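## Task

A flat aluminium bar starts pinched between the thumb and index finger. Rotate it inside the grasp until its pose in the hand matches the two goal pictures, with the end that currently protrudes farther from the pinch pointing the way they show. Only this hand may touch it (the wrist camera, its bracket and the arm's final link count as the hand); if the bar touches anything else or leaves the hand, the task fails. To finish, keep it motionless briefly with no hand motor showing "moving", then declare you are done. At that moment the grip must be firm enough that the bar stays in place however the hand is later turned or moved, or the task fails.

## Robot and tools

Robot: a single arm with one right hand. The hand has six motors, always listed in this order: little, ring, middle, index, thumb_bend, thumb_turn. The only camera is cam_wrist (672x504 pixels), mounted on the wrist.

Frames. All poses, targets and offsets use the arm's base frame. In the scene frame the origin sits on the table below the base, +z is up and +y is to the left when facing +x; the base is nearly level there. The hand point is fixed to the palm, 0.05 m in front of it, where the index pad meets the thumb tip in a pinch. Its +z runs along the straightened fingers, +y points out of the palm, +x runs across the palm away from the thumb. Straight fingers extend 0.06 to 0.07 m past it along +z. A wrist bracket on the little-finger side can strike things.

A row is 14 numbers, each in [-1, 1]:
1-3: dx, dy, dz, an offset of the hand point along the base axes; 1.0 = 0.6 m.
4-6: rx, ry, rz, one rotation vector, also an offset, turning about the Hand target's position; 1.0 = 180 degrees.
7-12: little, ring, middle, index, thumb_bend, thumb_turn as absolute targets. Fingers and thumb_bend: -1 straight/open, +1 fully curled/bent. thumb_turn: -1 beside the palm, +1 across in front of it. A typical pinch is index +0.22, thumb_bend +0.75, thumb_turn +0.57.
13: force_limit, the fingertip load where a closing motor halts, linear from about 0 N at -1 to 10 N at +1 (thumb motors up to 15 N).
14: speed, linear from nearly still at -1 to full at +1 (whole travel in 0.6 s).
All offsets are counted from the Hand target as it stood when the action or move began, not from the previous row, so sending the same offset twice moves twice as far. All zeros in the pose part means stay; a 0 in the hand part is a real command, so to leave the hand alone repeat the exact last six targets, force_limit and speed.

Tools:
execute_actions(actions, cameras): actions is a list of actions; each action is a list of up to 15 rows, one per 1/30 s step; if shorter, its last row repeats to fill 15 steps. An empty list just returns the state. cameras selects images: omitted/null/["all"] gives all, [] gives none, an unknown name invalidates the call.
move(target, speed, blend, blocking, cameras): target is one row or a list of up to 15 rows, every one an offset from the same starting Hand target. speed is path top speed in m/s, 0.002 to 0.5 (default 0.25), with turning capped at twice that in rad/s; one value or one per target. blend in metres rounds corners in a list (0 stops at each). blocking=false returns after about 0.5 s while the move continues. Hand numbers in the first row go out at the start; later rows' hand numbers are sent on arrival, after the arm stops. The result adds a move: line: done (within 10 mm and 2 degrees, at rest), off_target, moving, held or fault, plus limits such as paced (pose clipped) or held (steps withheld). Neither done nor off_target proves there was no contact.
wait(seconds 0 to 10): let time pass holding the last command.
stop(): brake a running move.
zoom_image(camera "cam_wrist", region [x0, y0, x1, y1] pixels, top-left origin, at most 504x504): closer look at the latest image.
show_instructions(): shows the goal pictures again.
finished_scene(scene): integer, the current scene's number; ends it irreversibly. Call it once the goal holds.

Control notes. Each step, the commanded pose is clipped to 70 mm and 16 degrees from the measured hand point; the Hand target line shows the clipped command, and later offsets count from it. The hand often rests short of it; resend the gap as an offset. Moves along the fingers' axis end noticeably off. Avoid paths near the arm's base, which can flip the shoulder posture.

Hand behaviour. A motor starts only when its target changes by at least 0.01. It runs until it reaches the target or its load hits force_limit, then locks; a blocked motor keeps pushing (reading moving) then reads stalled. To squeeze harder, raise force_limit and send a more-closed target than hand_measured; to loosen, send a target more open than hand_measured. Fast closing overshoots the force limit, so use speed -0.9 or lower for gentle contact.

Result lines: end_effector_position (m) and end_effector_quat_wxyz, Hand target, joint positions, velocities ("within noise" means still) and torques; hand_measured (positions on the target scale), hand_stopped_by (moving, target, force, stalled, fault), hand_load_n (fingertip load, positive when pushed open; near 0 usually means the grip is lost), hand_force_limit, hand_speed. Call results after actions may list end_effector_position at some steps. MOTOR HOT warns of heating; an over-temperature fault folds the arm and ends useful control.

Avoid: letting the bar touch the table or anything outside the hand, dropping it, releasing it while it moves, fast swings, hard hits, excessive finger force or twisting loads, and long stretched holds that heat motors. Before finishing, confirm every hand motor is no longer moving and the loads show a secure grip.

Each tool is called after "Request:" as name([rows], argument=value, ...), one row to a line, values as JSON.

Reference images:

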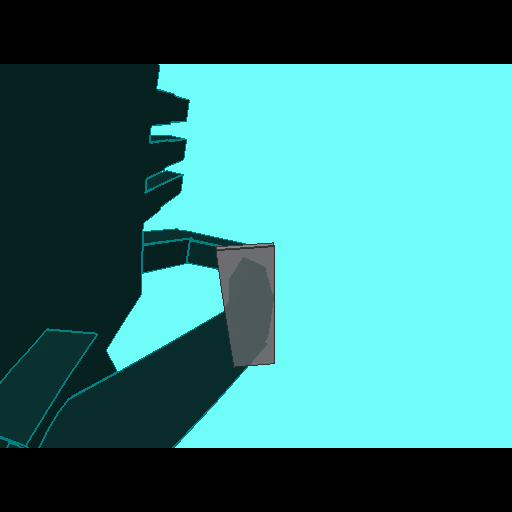

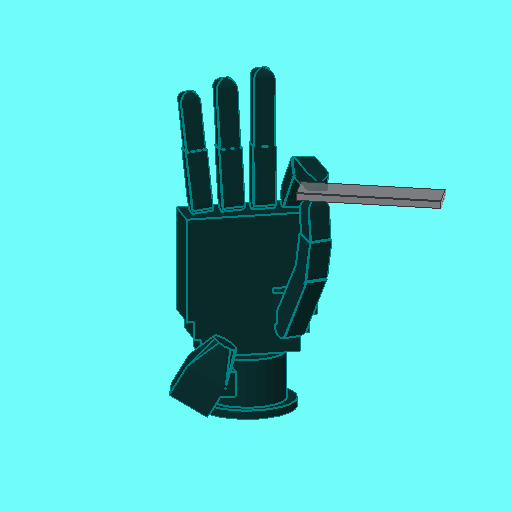

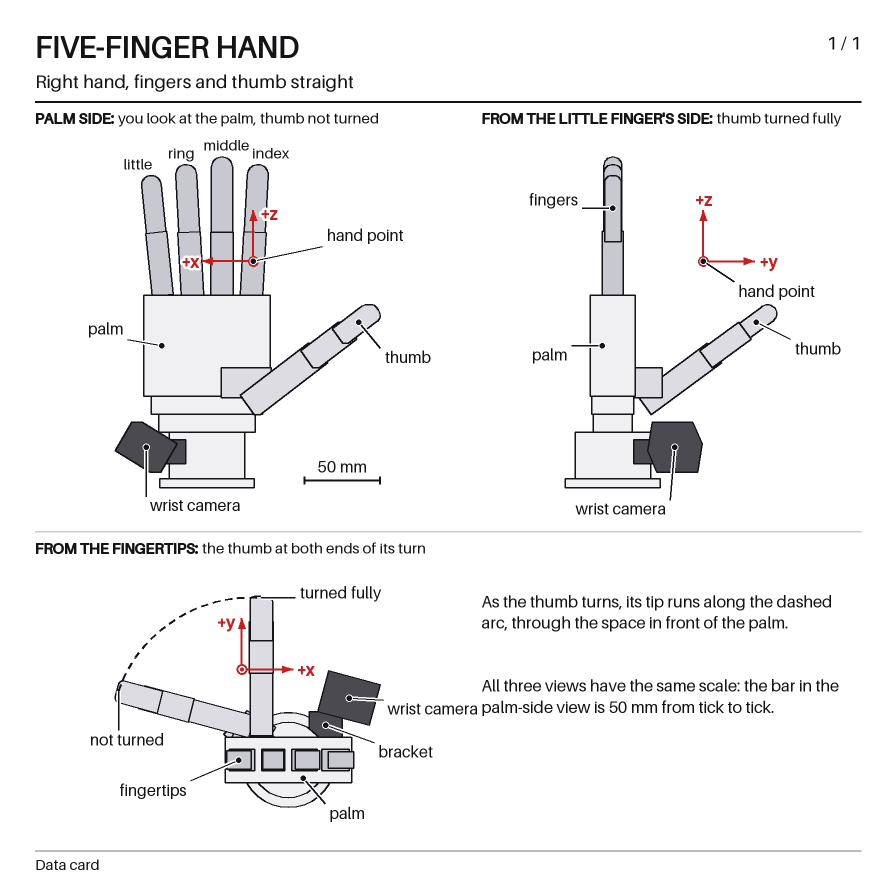

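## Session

Request:
execute_actions(actions=[])

Scene clock: 0.00 s.
end_effector_position=(+0.3542, -0.0078, +0.3128) hand_measured=(-1.000, -1.000, -1.000, +0.152, +0.750, +0.570) hand_load_n=(+0.0, -0.5, +0.0, +7.5, +0.0, +0.0) hand_stopped_by=(target, target, target, target, target, target) hand_force_limit=0.00 hand_speed=-0.80 end_effector_quat_wxyz=(+0.505, -0.486, +0.498, -0.511)
Joint positions: [-0.235 0.813 0.787 0.059 -0.216 0.012]
Joint velocities: within noise
Joint torques (N m): no reading
Heat: 29 °C.
Hand target: +0.3540, -0.0077, +0.3116; +0.504, -0.486, +0.498, -0.511

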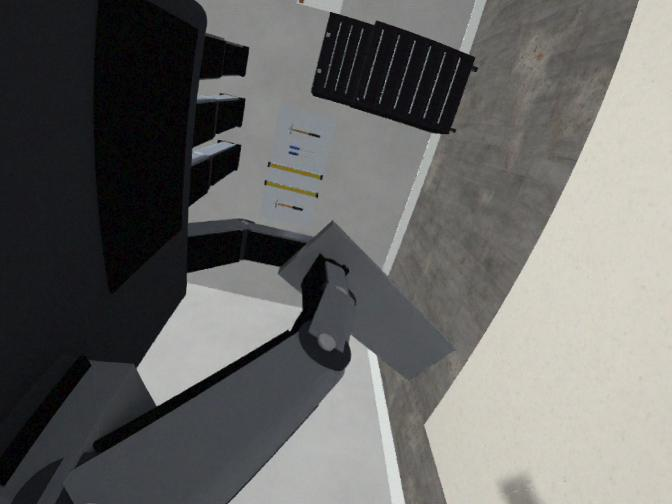

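Request:
move(target=[0,0,0,-0.53,0,0,-1,-1,-1,0.152,0.75,0.57,0,-0.8], speed=0.3)

Request:
execute_actions([
  [[0,0,0,0,0,0,-1,-1,-1,0.12,0.75,0.57,0,-1],[0,0,0,0,0,0,-1,-1,-1,0.15,0.75,0.57,0,-0.99]],
])

Scene clock: 19.63 s.
end_effector_position=(+0.3541, -0.0082, +0.3151) hand_measured=(-1.000, -1.000, -1.000, +0.152, +0.750, +0.570) hand_load_n=(+0.0, +0.0, +0.0, +7.5, -0.5, +0.0) hand_stopped_by=(target, target, target, target, target, target) hand_force_limit=0.00 hand_speed=-0.80 end_effector_quat_wxyz=(+0.016, +0.702, +0.040, +0.711)
Joint positions: [0.297 0.807 0.681 0.139 0.262 -1.652]
Joint velocities: within noise
Joint torques (N m): [0.61 -0.5 5.6 1.73 0.13 -0.16]
Heat: 32 °C.
Hand target: +0.3541, -0.0078, +0.3116; +0.020, +0.700, +0.042, +0.712
Off the commanded pose: 0.004 m, 1 deg.
move: done

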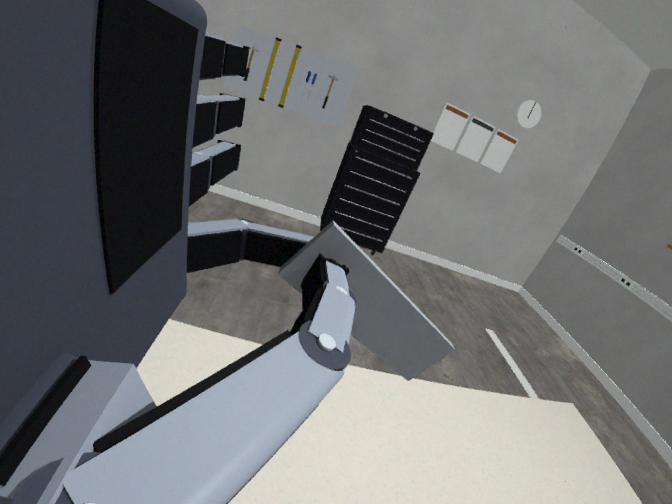

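Scene clock: 20.33 s.
end_effector_position=(+0.3541, -0.0083, +0.3151) hand_measured=(-1.000, -1.000, -1.000, +0.150, +0.750, +0.570) hand_load_n=(+0.0, +0.0, +0.0, +6.0, -0.5, +0.0) hand_stopped_by=(target, target, target, force, target, target) hand_force_limit=0.00 hand_speed=-0.99 end_effector_quat_wxyz=(+0.016, +0.702, +0.040, +0.711)
Joint positions: [0.297 0.807 0.68 0.139 0.262 -1.653]
Joint velocities: within noise
Joint torques (N m): [0.61 -0.51 5.61 1.67 0.11 -0.18]
Heat: 32 °C.
Hand target: +0.3540, -0.0078, +0.3114; +0.021, +0.700, +0.042, +0.712
Off the commanded pose: 0.004 m, 1 deg.
Step readings (end_effector_position):
0: (+0.3541, -0.0082, +0.3151)
1: (+0.3541, -0.0082, +0.3151)
2: (+0.3541, -0.0082, +0.3151)
4: (+0.3541, -0.0082, +0.3151)
8: (+0.3541, -0.0083, +0.3153)
15: (+0.3541, -0.0083, +0.3151)

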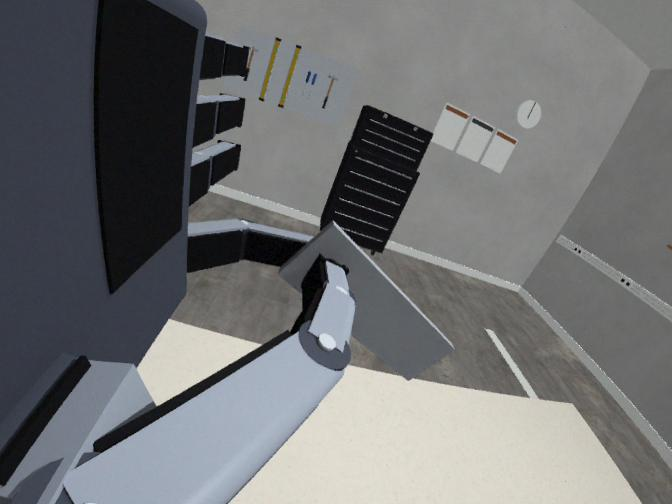

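Request:
execute_actions([
  [[0,0,0,0,0,0,-1,-1,-1,0.12,0.75,0.57,0,-1],[0,0,0,0,0,0,-1,-1,-1,0.147,0.75,0.57,0,-0.99]],
])

Request:
execute_actions([
  [[0,0,0,0,0,0,-1,-1,-1,0.12,0.75,0.57,0,-1],[0,0,0,0,0,0,-1,-1,-1,0.1455,0.75,0.57,0,-0.99]],
])

Scene clock: 27.77 s.
end_effector_position=(+0.3541, -0.0083, +0.3152) hand_measured=(-1.000, -1.000, -1.000, +0.146, +0.750, +0.570) hand_load_n=(+0.0, +0.0, +0.0, +3.5, +1.0, +0.5) hand_stopped_by=(target, target, target, target, target, target) hand_force_limit=0.00 hand_speed=-0.99 end_effector_quat_wxyz=(+0.016, +0.702, +0.040, +0.711)
Joint positions: [0.297 0.807 0.68 0.14 0.263 -1.654]
Joint velocities: within noise
Joint torques (N m): [0.69 -0.51 5.6 1.67 0.11 -0.17]
Heat: 33 °C.
Hand target: +0.3540, -0.0079, +0.3115; +0.021, +0.700, +0.042, +0.712
Off the commanded pose: 0.004 m, 1 deg.
Step readings (end_effector_position):
0: (+0.3541, -0.0083, +0.3152)
1: (+0.3541, -0.0083, +0.3152)
2: (+0.3541, -0.0083, +0.3152)
4: (+0.3541, -0.0083, +0.3152)
8: (+0.3541, -0.0083, +0.3152)
15: (+0.3541, -0.0083, +0.3152)

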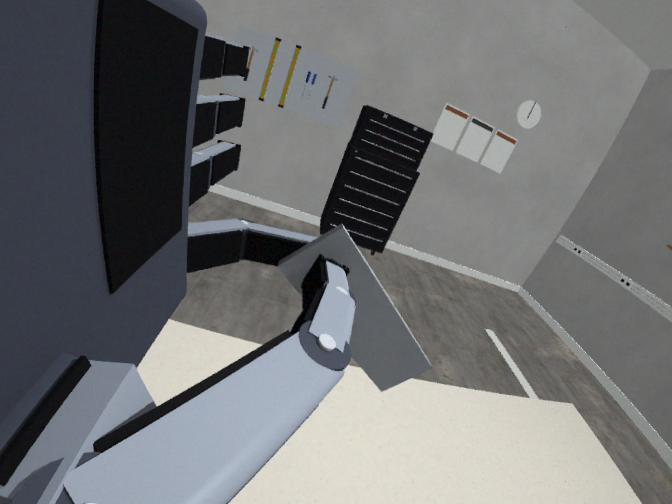

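Scene clock: 28.47 s.
end_effector_position=(+0.3541, -0.0083, +0.3152) hand_measured=(-1.000, -1.000, -1.000, +0.146, +0.750, +0.570) hand_load_n=(+0.0, +0.0, +0.0, +3.0, +1.0, +0.5) hand_stopped_by=(target, target, target, target, target, target) hand_force_limit=0.00 hand_speed=-0.99 end_effector_quat_wxyz=(+0.016, +0.702, +0.040, +0.711)
Joint positions: [0.297 0.807 0.68 0.14 0.263 -1.654]
Joint velocities: within noise
Joint torques (N m): [0.64 -0.57 5.65 1.69 0.12 -0.19]
Heat: 33 °C.
Hand target: +0.3540, -0.0079, +0.3115; +0.021, +0.700, +0.042, +0.712
Off the commanded pose: 0.004 m, 1 deg.
Step readings (end_effector_position):
0: (+0.3541, -0.0083, +0.3152)
1: (+0.3541, -0.0083, +0.3152)
2: (+0.3541, -0.0083, +0.3152)
4: (+0.3541, -0.0083, +0.3152)
8: (+0.3541, -0.0083, +0.3152)
15: (+0.3541, -0.0083, +0.3152)

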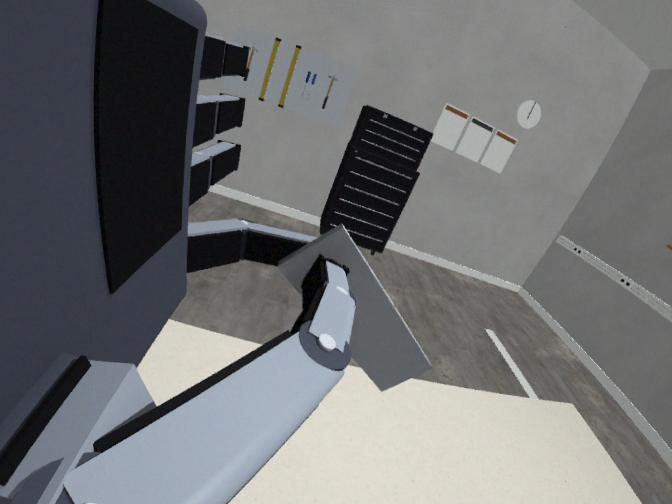

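Request:
move(target=[0,0,0,-0.085,0,0,-1,-1,-1,0.1455,0.75,0.57,0,-0.99], speed=0.25)

Request:
execute_actions([
  [[0,0,0,0,0,0,-1,-1,-1,0.12,0.75,0.57,0,-1],[0,0,0,0,0,0,-1,-1,-1,0.1445,0.75,0.57,0,-0.99]],
])

Scene clock: 38.77 s.
end_effector_position=(+0.3542, -0.0084, +0.3156) hand_measured=(-1.000, -1.000, -1.000, +0.146, +0.750, +0.570) hand_load_n=(+0.0, +0.0, +0.0, +3.5, +1.0, +0.5) hand_stopped_by=(target, target, target, target, target, target) hand_force_limit=0.00 hand_speed=-0.99 end_effector_quat_wxyz=(+0.109, +0.693, +0.134, +0.700)
Joint positions: [0.32 0.807 0.621 0.19 0.283 -1.917]
Joint velocities: within noise
Joint torques (N m): [0.61 -0.46 5.6 1.64 0.11 -0.19]
Heat: 33 °C.
Hand target: +0.3540, -0.0078, +0.3116; +0.114, +0.691, +0.137, +0.700
Off the commanded pose: 0.004 m, 1 deg.
move: done

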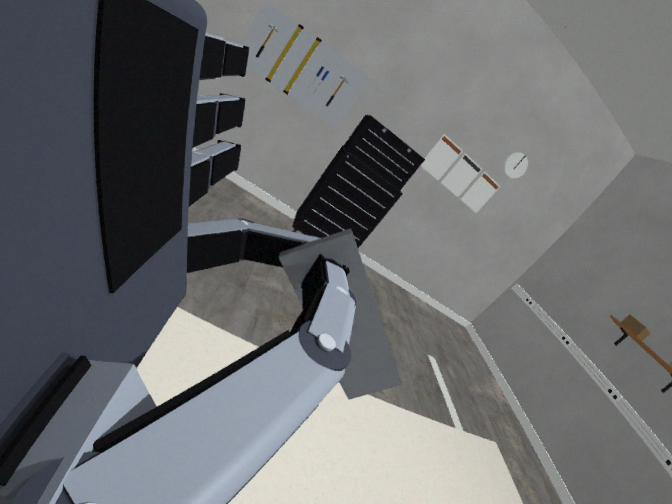

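Scene clock: 39.47 s.
end_effector_position=(+0.3542, -0.0084, +0.3157) hand_measured=(-1.000, -1.000, -1.000, +0.144, +0.750, +0.570) hand_load_n=(+0.0, +0.0, +0.0, +2.5, +0.5, +0.5) hand_stopped_by=(target, target, target, target, target, target) hand_force_limit=0.00 hand_speed=-0.99 end_effector_quat_wxyz=(+0.109, +0.692, +0.134, +0.700)
Joint positions: [0.32 0.807 0.621 0.191 0.283 -1.918]
Joint velocities: within noise
Joint torques (N m): [0.62 -0.5 5.61 1.67 0.11 -0.18]
Heat: 33 °C.
Hand target: +0.3541, -0.0078, +0.3115; +0.114, +0.691, +0.137, +0.700
Off the commanded pose: 0.004 m, 1 deg.
Step readings (end_effector_position):
0: (+0.3542, -0.0084, +0.3156)
1: (+0.3542, -0.0084, +0.3156)
2: (+0.3542, -0.0084, +0.3157)
4: (+0.3542, -0.0084, +0.3155)
8: (+0.3542, -0.0084, +0.3156)
15: (+0.3542, -0.0084, +0.3156)

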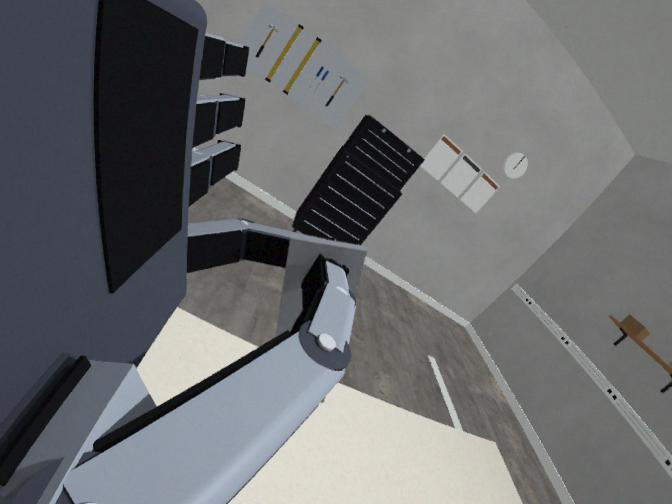

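Request:
zoom_image(camera="cam_wrist", region=[220, 200, 440, 440])

Scaled by 2.100 from the camera's 672x504 image, which has a finer 960x720 frame.

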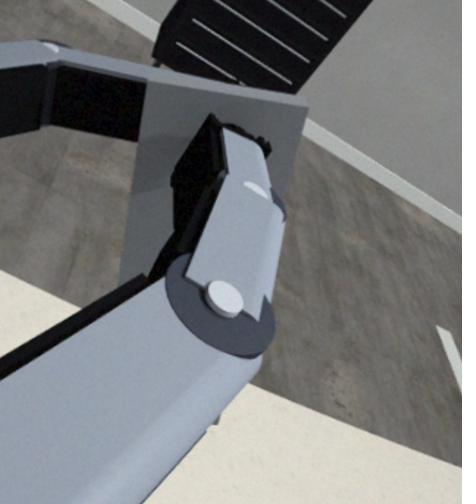

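Request:
move(target=[0,0,0,0.13,0,0,-1,-1,-1,0.1445,0.75,0.57,0,-0.99], speed=0.2)

Request:
zoom_image(camera="cam_wrist", region=[220, 200, 440, 440])

Scene clock: 54.97 s.
end_effector_position=(+0.3541, -0.0073, +0.3028) hand_measured=(-1.000, -1.000, -1.000, +0.144, +0.750, +0.570) hand_load_n=(+0.0, +0.0, +0.0, +2.5, +1.0, +0.5) hand_stopped_by=(target, target, target, target, target, target) hand_force_limit=0.00 hand_speed=-0.99 end_effector_quat_wxyz=(-0.024, +0.705, -0.006, +0.709)
Joint positions: [0.29 0.807 0.668 0.145 0.264 -1.53]
Joint velocities: within noise
Joint torques (N m): [-0.76 -0.65 8.77 1.37 -0.12 0.02]
Heat: 35 °C.
Hand target: +0.3540, -0.0078, +0.3115; -0.029, +0.700, -0.008, +0.713
Off the commanded pose: 0.009 m, 1 deg.
move: done

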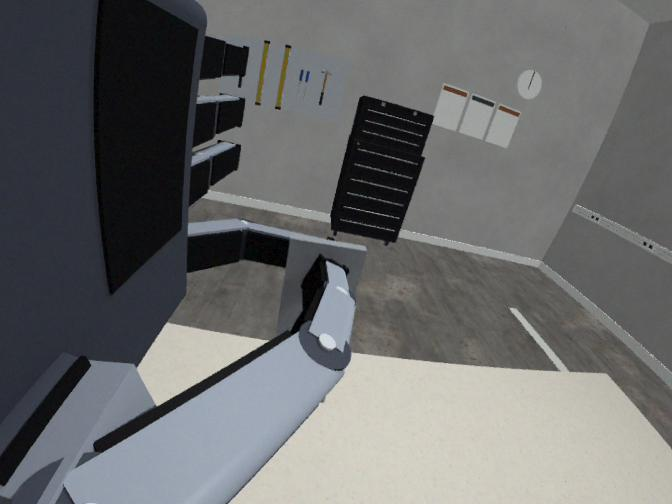

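Scaled by 2.100 from the camera's 672x504 image, which has a finer 960x720 frame.

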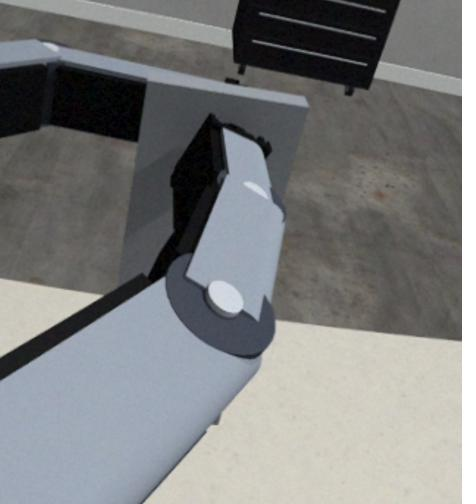

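Request:
move(target=[0,0,0,0.06,0,0,-1,-1,-1,0.1445,0.75,0.57,0,-0.99], speed=0.15)

Request:
zoom_image(camera="cam_wrist", region=[220, 200, 440, 440])

Scene clock: 71.60 s.
end_effector_position=(+0.3546, -0.0073, +0.3020) hand_measured=(-1.000, -1.000, -1.000, +0.144, +0.750, +0.570) hand_load_n=(+0.0, +0.0, +0.0, +2.5, +1.0, +0.5) hand_stopped_by=(target, target, target, target, target, target) hand_force_limit=0.00 hand_speed=-0.99 end_effector_quat_wxyz=(-0.089, +0.700, -0.073, +0.704)
Joint positions: [0.249 0.807 0.703 0.113 0.228 -1.342]
Joint velocities: within noise
Joint torques (N m): [-0.8 -0.84 8.79 1.39 -0.13 -0.02]
Heat: 35 °C.
Hand target: +0.3540, -0.0078, +0.3115; -0.095, +0.694, -0.075, +0.710
Off the commanded pose: 0.010 m, 1 deg.
move: done

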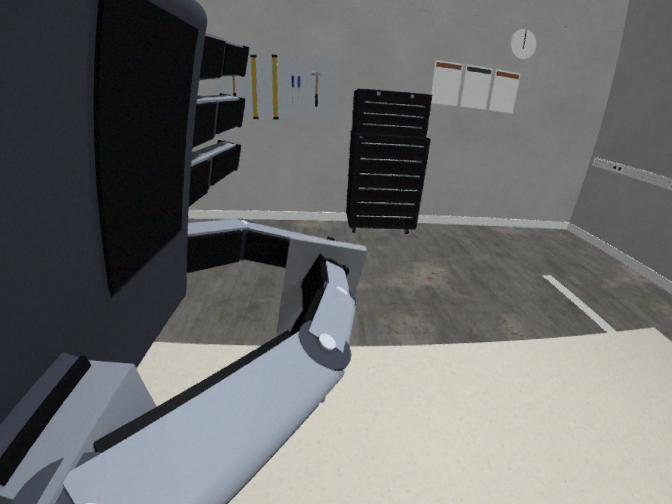

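Scaled by 2.100 from the camera's 672x504 image, which has a finer 960x720 frame.

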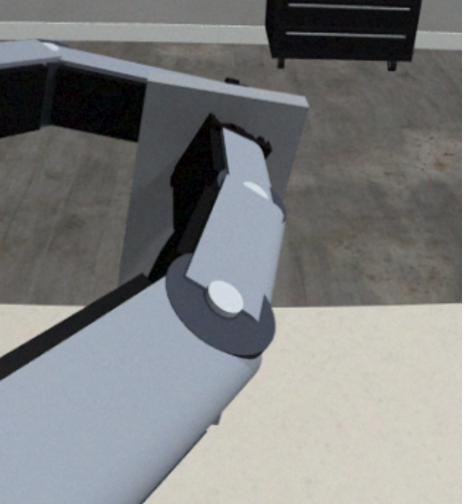

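Request:
move(target=[0,0,0,0.05,0,0,-1,-1,-1,0.1445,0.75,0.57,0,-0.99], speed=0.15)

Request:
move(target=[0,0,0,0.03,0,0,-1,-1,-1,0.1445,0.75,0.57,0,-0.99], speed=0.15)

Scene clock: 78.83 s.
end_effector_position=(+0.3550, -0.0074, +0.3013) hand_measured=(-1.000, -1.000, -1.000, +0.144, +0.750, +0.570) hand_load_n=(+0.0, +0.0, +0.0, +2.5, +1.0, +0.0) hand_stopped_by=(target, target, target, target, target, target) hand_force_limit=0.00 hand_speed=-0.99 end_effector_quat_wxyz=(-0.143, +0.692, -0.130, +0.696)
Joint positions: [0.207 0.807 0.729 0.089 0.19 -1.185]
Joint velocities: within noise
Joint torques (N m): [-0.77 -0.91 8.72 1.4 -0.15 -0.05]
Heat: 34 °C.
Hand target: +0.3540, -0.0079, +0.3115; -0.149, +0.685, -0.131, +0.701
Off the commanded pose: 0.010 m, 1 deg.
move: done

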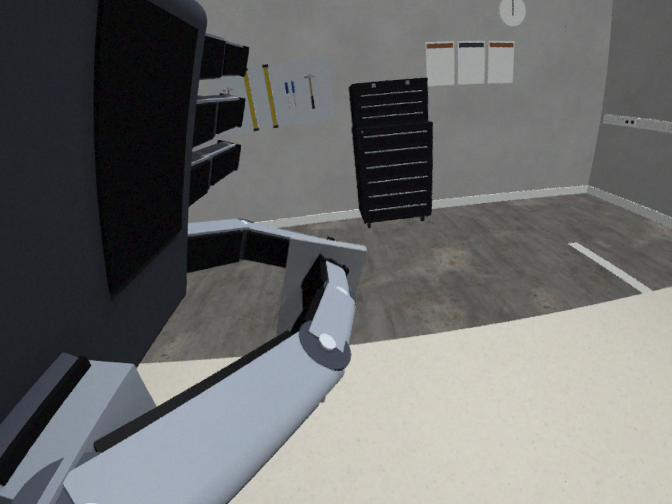

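Scene clock: 79.90 s.
end_effector_position=(+0.3552, -0.0074, +0.3011) hand_measured=(-1.000, -1.000, -1.000, +0.144, +0.750, +0.570) hand_load_n=(+0.0, +0.0, +0.0, +2.5, +1.0, +0.5) hand_stopped_by=(target, target, target, target, target, target) hand_force_limit=0.00 hand_speed=-0.99 end_effector_quat_wxyz=(-0.175, +0.684, -0.163, +0.689)
Joint positions: [0.178 0.807 0.742 0.076 0.164 -1.091]
Joint velocities: within noise
Joint torques (N m): [-0.75 -0.99 8.76 1.37 -0.12 0.01]
Heat: 34 °C.
Hand target: +0.3541, -0.0078, +0.3116; -0.181, +0.677, -0.164, +0.695
Off the commanded pose: 0.011 m, 1 deg.
move: off_target

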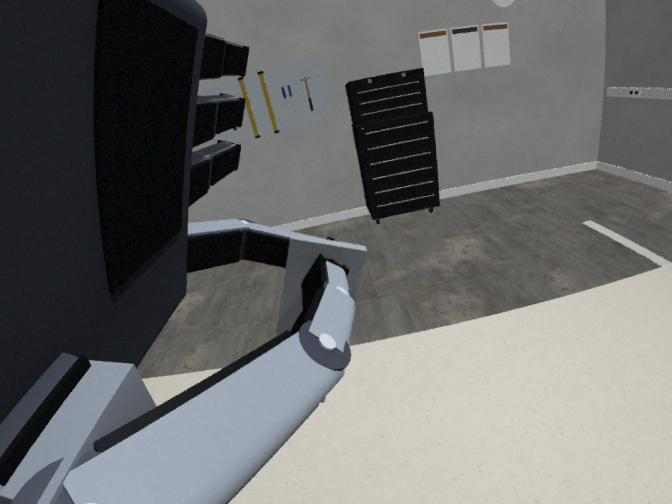

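Request:
move(target=[0,0,0,-0.095,0,0,-1,-1,-1,0.1445,0.75,0.57,0,-0.99], speed=0.2)

Request:
execute_actions([
  [[0,0,0,0,0,0,-1,-1,-1,0.12,0.75,0.57,0,-1],[0,0,0,0,0,0,-1,-1,-1,0.1435,0.75,0.57,0,-0.99]],
])

Scene clock: 89.43 s.
end_effector_position=(+0.3542, -0.0080, +0.3140) hand_measured=(-1.000, -1.000, -1.000, +0.144, +0.750, +0.570) hand_load_n=(+0.0, +0.0, +0.0, +2.5, +0.5, +0.5) hand_stopped_by=(target, target, target, target, target, target) hand_force_limit=0.00 hand_speed=-0.99 end_effector_quat_wxyz=(-0.082, +0.699, -0.060, +0.708)
Joint positions: [0.245 0.807 0.736 0.088 0.216 -1.373]
Joint velocities: within noise
Joint torques (N m): [0.64 -0.72 5.59 1.73 0.11 -0.13]
Heat: 34 °C.
Hand target: +0.3540, -0.0078, +0.3115; -0.078, +0.696, -0.059, +0.711
Off the commanded pose: 0.002 m, 1 deg.
move: done

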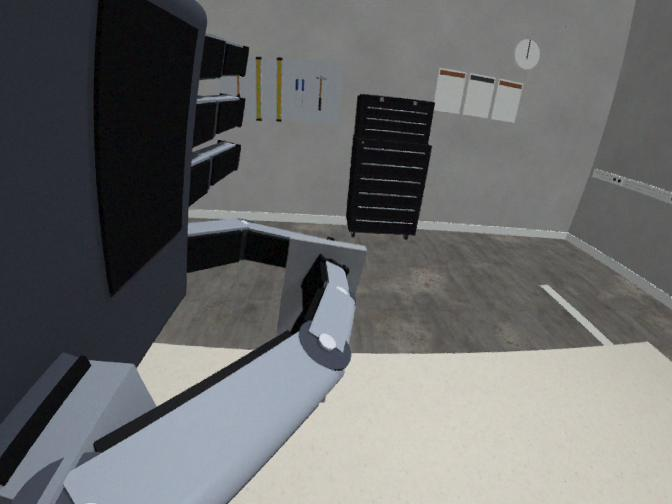

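Scene clock: 90.13 s.
end_effector_position=(+0.3542, -0.0081, +0.3141) hand_measured=(-1.000, -1.000, -1.000, +0.144, +0.750, +0.570) hand_load_n=(+0.0, +0.0, +0.0, +2.5, +1.0, +0.5) hand_stopped_by=(target, target, target, target, target, target) hand_force_limit=0.00 hand_speed=-0.99 end_effector_quat_wxyz=(-0.082, +0.699, -0.060, +0.708)
Joint positions: [0.245 0.807 0.736 0.088 0.217 -1.373]
Joint velocities: within noise
Joint torques (N m): [0.66 -0.65 5.61 1.71 0.12 -0.16]
Heat: 34 °C.
Hand target: +0.3540, -0.0078, +0.3115; -0.078, +0.696, -0.059, +0.711
Off the commanded pose: 0.003 m, 1 deg.
Step readings (end_effector_position):
0: (+0.3542, -0.0080, +0.3140)
1: (+0.3542, -0.0080, +0.3140)
2: (+0.3542, -0.0080, +0.3140)
4: (+0.3542, -0.0080, +0.3141)
8: (+0.3542, -0.0080, +0.3141)
15: (+0.3542, -0.0081, +0.3141)

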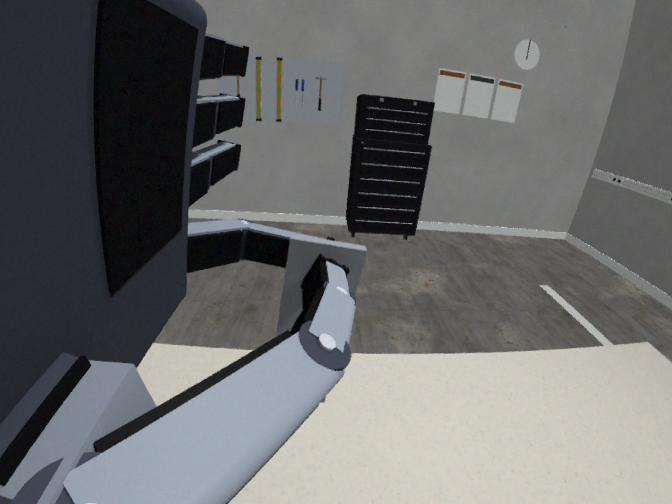

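Request:
execute_actions([
  [[0,0,0,0,0,0,-1,-1,-1,0.12,0.75,0.57,0,-1],[0,0,0,0,0,0,-1,-1,-1,0.1428,0.75,0.57,0,-0.99]],
])

Request:
zoom_image(camera="cam_wrist", region=[220, 200, 440, 440])

Scene clock: 97.13 s.
end_effector_position=(+0.3542, -0.0081, +0.3143) hand_measured=(-1.000, -1.000, -1.000, +0.142, +0.750, +0.570) hand_load_n=(+0.0, +0.0, +0.0, +1.5, +0.5, +0.5) hand_stopped_by=(target, target, target, target, target, target) hand_force_limit=0.00 hand_speed=-0.99 end_effector_quat_wxyz=(-0.082, +0.698, -0.060, +0.708)
Joint positions: [0.245 0.807 0.736 0.089 0.217 -1.374]
Joint velocities: within noise
Joint torques (N m): [0.62 -0.72 5.5 1.7 0.1 -0.16]
Heat: 34 °C.
Hand target: +0.3540, -0.0078, +0.3115; -0.078, +0.696, -0.059, +0.711
Off the commanded pose: 0.003 m, 1 deg.
Step readings (end_effector_position):
0: (+0.3542, -0.0081, +0.3143)
1: (+0.3542, -0.0081, +0.3143)
2: (+0.3542, -0.0081, +0.3143)
4: (+0.3542, -0.0081, +0.3143)
8: (+0.3542, -0.0081, +0.3143)
15: (+0.3542, -0.0081, +0.3143)

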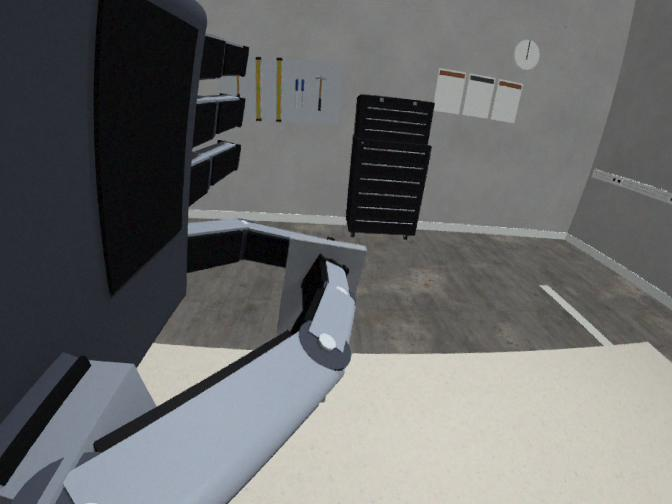

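Scaled by 2.100 from the camera's 672x504 image, which has a finer 960x720 frame.

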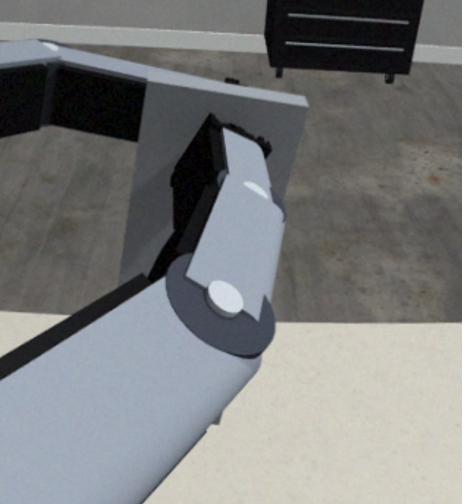

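Request:
move(target=[0,0,0,0.11,0,0,-1,-1,-1,0.1428,0.75,0.57,0,-0.99], speed=0.15)

Scene clock: 116.10 s.
end_effector_position=(+0.3553, -0.0074, +0.3010) hand_measured=(-1.000, -1.000, -1.000, +0.142, +0.750, +0.570) hand_load_n=(+0.0, +0.0, +0.5, +1.5, +1.0, +0.0) hand_stopped_by=(target, target, target, target, target, target) hand_force_limit=0.00 hand_speed=-0.99 end_effector_quat_wxyz=(-0.191, +0.680, -0.179, +0.685)
Joint positions: [0.163 0.807 0.749 0.07 0.15 -1.043]
Joint velocities: within noise
Joint torques (N m): [-0.73 -1.02 8.72 1.43 -0.12 -0.02]
Heat: 34 °C.
Hand target: +0.3540, -0.0078, +0.3115; -0.197, +0.672, -0.180, +0.690
Off the commanded pose: 0.011 m, 1 deg.
move: off_target

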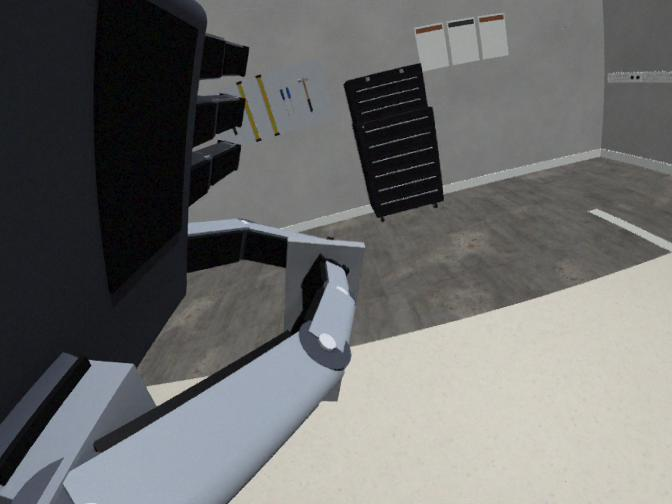

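Request:
zoom_image(camera="cam_wrist", region=[220, 200, 440, 440])

Scaled by 2.100 from the camera's 672x504 image, which has a finer 960x720 frame.

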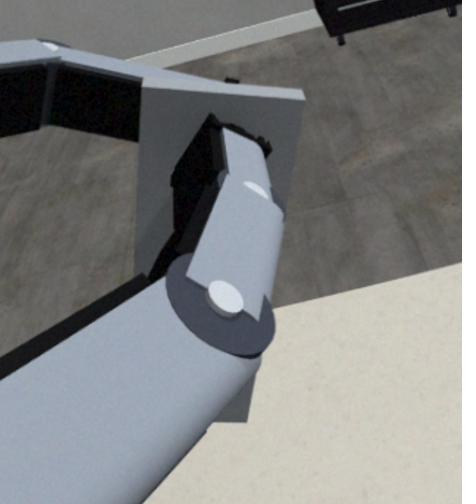

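Request:
move(target=[0,0,0,0.04,0,0,-1,-1,-1,0.1428,0.75,0.57,0,-0.99], speed=0.1)

Request:
zoom_image(camera="cam_wrist", region=[220, 200, 440, 440])

Scene clock: 135.57 s.
end_effector_position=(+0.3556, -0.0074, +0.3004) hand_measured=(-1.000, -1.000, -1.000, +0.142, +0.750, +0.570) hand_load_n=(+0.0, +0.0, +0.0, +1.5, +1.0, +0.0) hand_stopped_by=(target, target, target, target, target, target) hand_force_limit=0.00 hand_speed=-0.99 end_effector_quat_wxyz=(-0.232, +0.667, -0.223, +0.672)
Joint positions: [0.12 0.807 0.763 0.057 0.111 -0.917]
Joint velocities: within noise
Joint torques (N m): [-0.73 -1.09 8.77 1.43 -0.11 0.01]
Heat: 34 °C.
Hand target: +0.3541, -0.0077, +0.3116; -0.239, +0.659, -0.223, +0.678
Off the commanded pose: 0.011 m, 1 deg.
move: off_target

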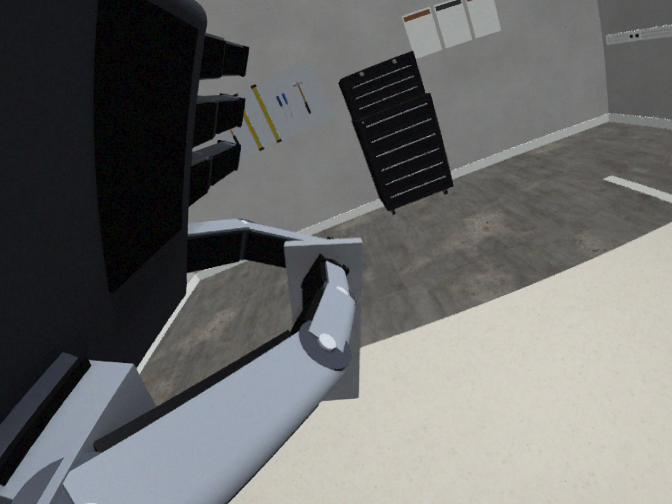

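Scaled by 2.100 from the camera's 672x504 image, which has a finer 960x720 frame.

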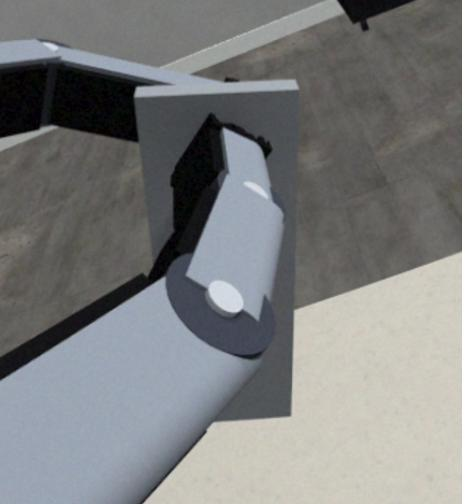

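Request:
move([
  [0,0,0,-0.17,0,0,-1,-1,-1,0.1428,0.75,0.57,0,-0.99],
  [0,0,0,-0.17,0,0,-1,-1,-1,0.3,0.75,0.57,1,-0.975],
], speed=0.2)

Request:
zoom_image(camera="cam_wrist", region=[220, 200, 440, 440])

Scene clock: 146.80 s.
end_effector_position=(+0.3542, -0.0081, +0.3147) hand_measured=(-1.000, -1.000, -1.000, +0.158, +0.750, +0.570) hand_load_n=(+0.0, +0.0, +0.0, +10.0, +2.0, +0.0) hand_stopped_by=(target, target, target, force, target, target) hand_force_limit=1.00 hand_speed=-0.97 end_effector_quat_wxyz=(-0.060, +0.700, -0.038, +0.710)
Joint positions: [0.259 0.807 0.725 0.099 0.229 -1.436]
Joint velocities: within noise
Joint torques (N m): [0.65 -0.65 5.5 1.68 0.11 -0.17]
Heat: 35 °C.
Hand target: +0.3540, -0.0078, +0.3116; -0.056, +0.698, -0.036, +0.713
Off the commanded pose: 0.003 m, 1 deg.
move: done

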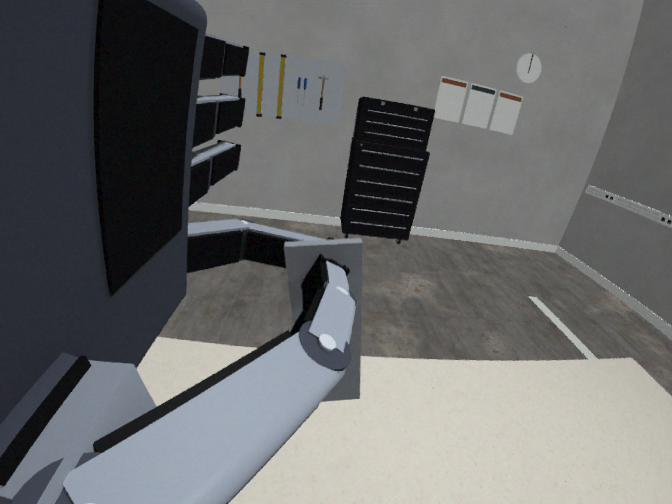

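Scaled by 2.100 from the camera's 672x504 image, which has a finer 960x720 frame.

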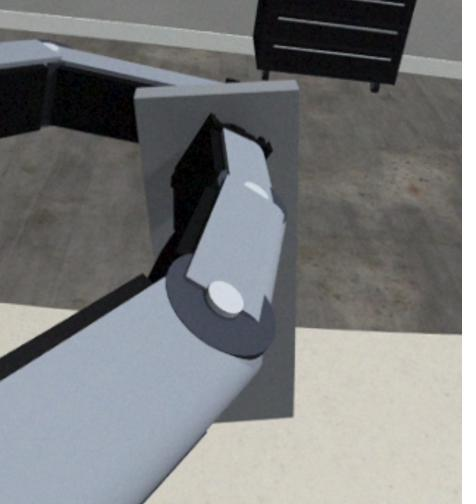

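Request:
move(target=[0,0,0,0.47,0,0,-1,-1,-1,0.3,0.75,0.57,1,-0.975], speed=0.3)

Request:
zoom_image(camera="cam_wrist", region=[220, 200, 440, 440])

Scene clock: 157.50 s.
end_effector_position=(+0.3521, -0.0073, +0.3105) hand_measured=(-1.000, -1.000, -1.000, +0.158, +0.750, +0.570) hand_load_n=(+0.0, +0.0, +0.0, +10.0, +1.5, +0.0) hand_stopped_by=(target, target, target, force, target, target) hand_force_limit=1.00 hand_speed=-0.97 end_effector_quat_wxyz=(+0.506, -0.482, +0.508, -0.503)
Joint positions: [-0.239 0.807 0.788 0.038 -0.216 0.033]
Joint velocities: within noise
Joint torques (N m): [-0.83 0.06 6.52 1.68 -0.14 0.13]
Heat: 36 °C.
Hand target: +0.3540, -0.0078, +0.3116; +0.512, -0.479, +0.506, -0.503
Off the commanded pose: 0.002 m, 1 deg.
move: done

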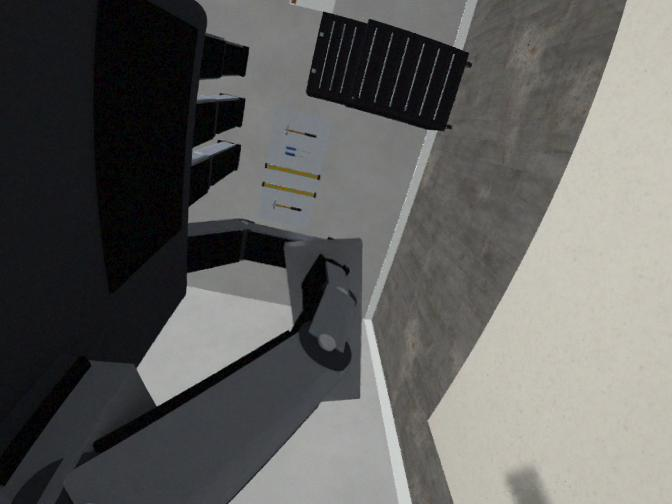

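Scaled by 2.100 from the camera's 672x504 image, which has a finer 960x720 frame.

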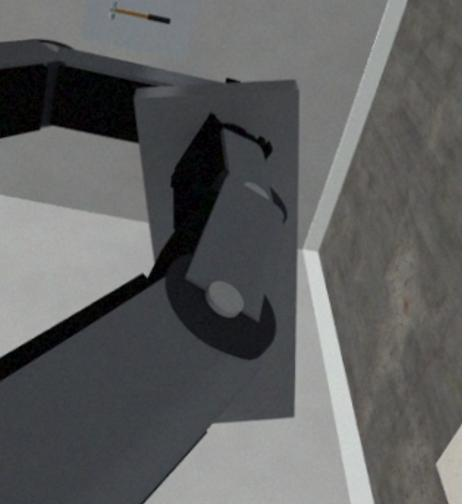

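Request:
finished_scene(scene=3)

The scene is finished: the task was done.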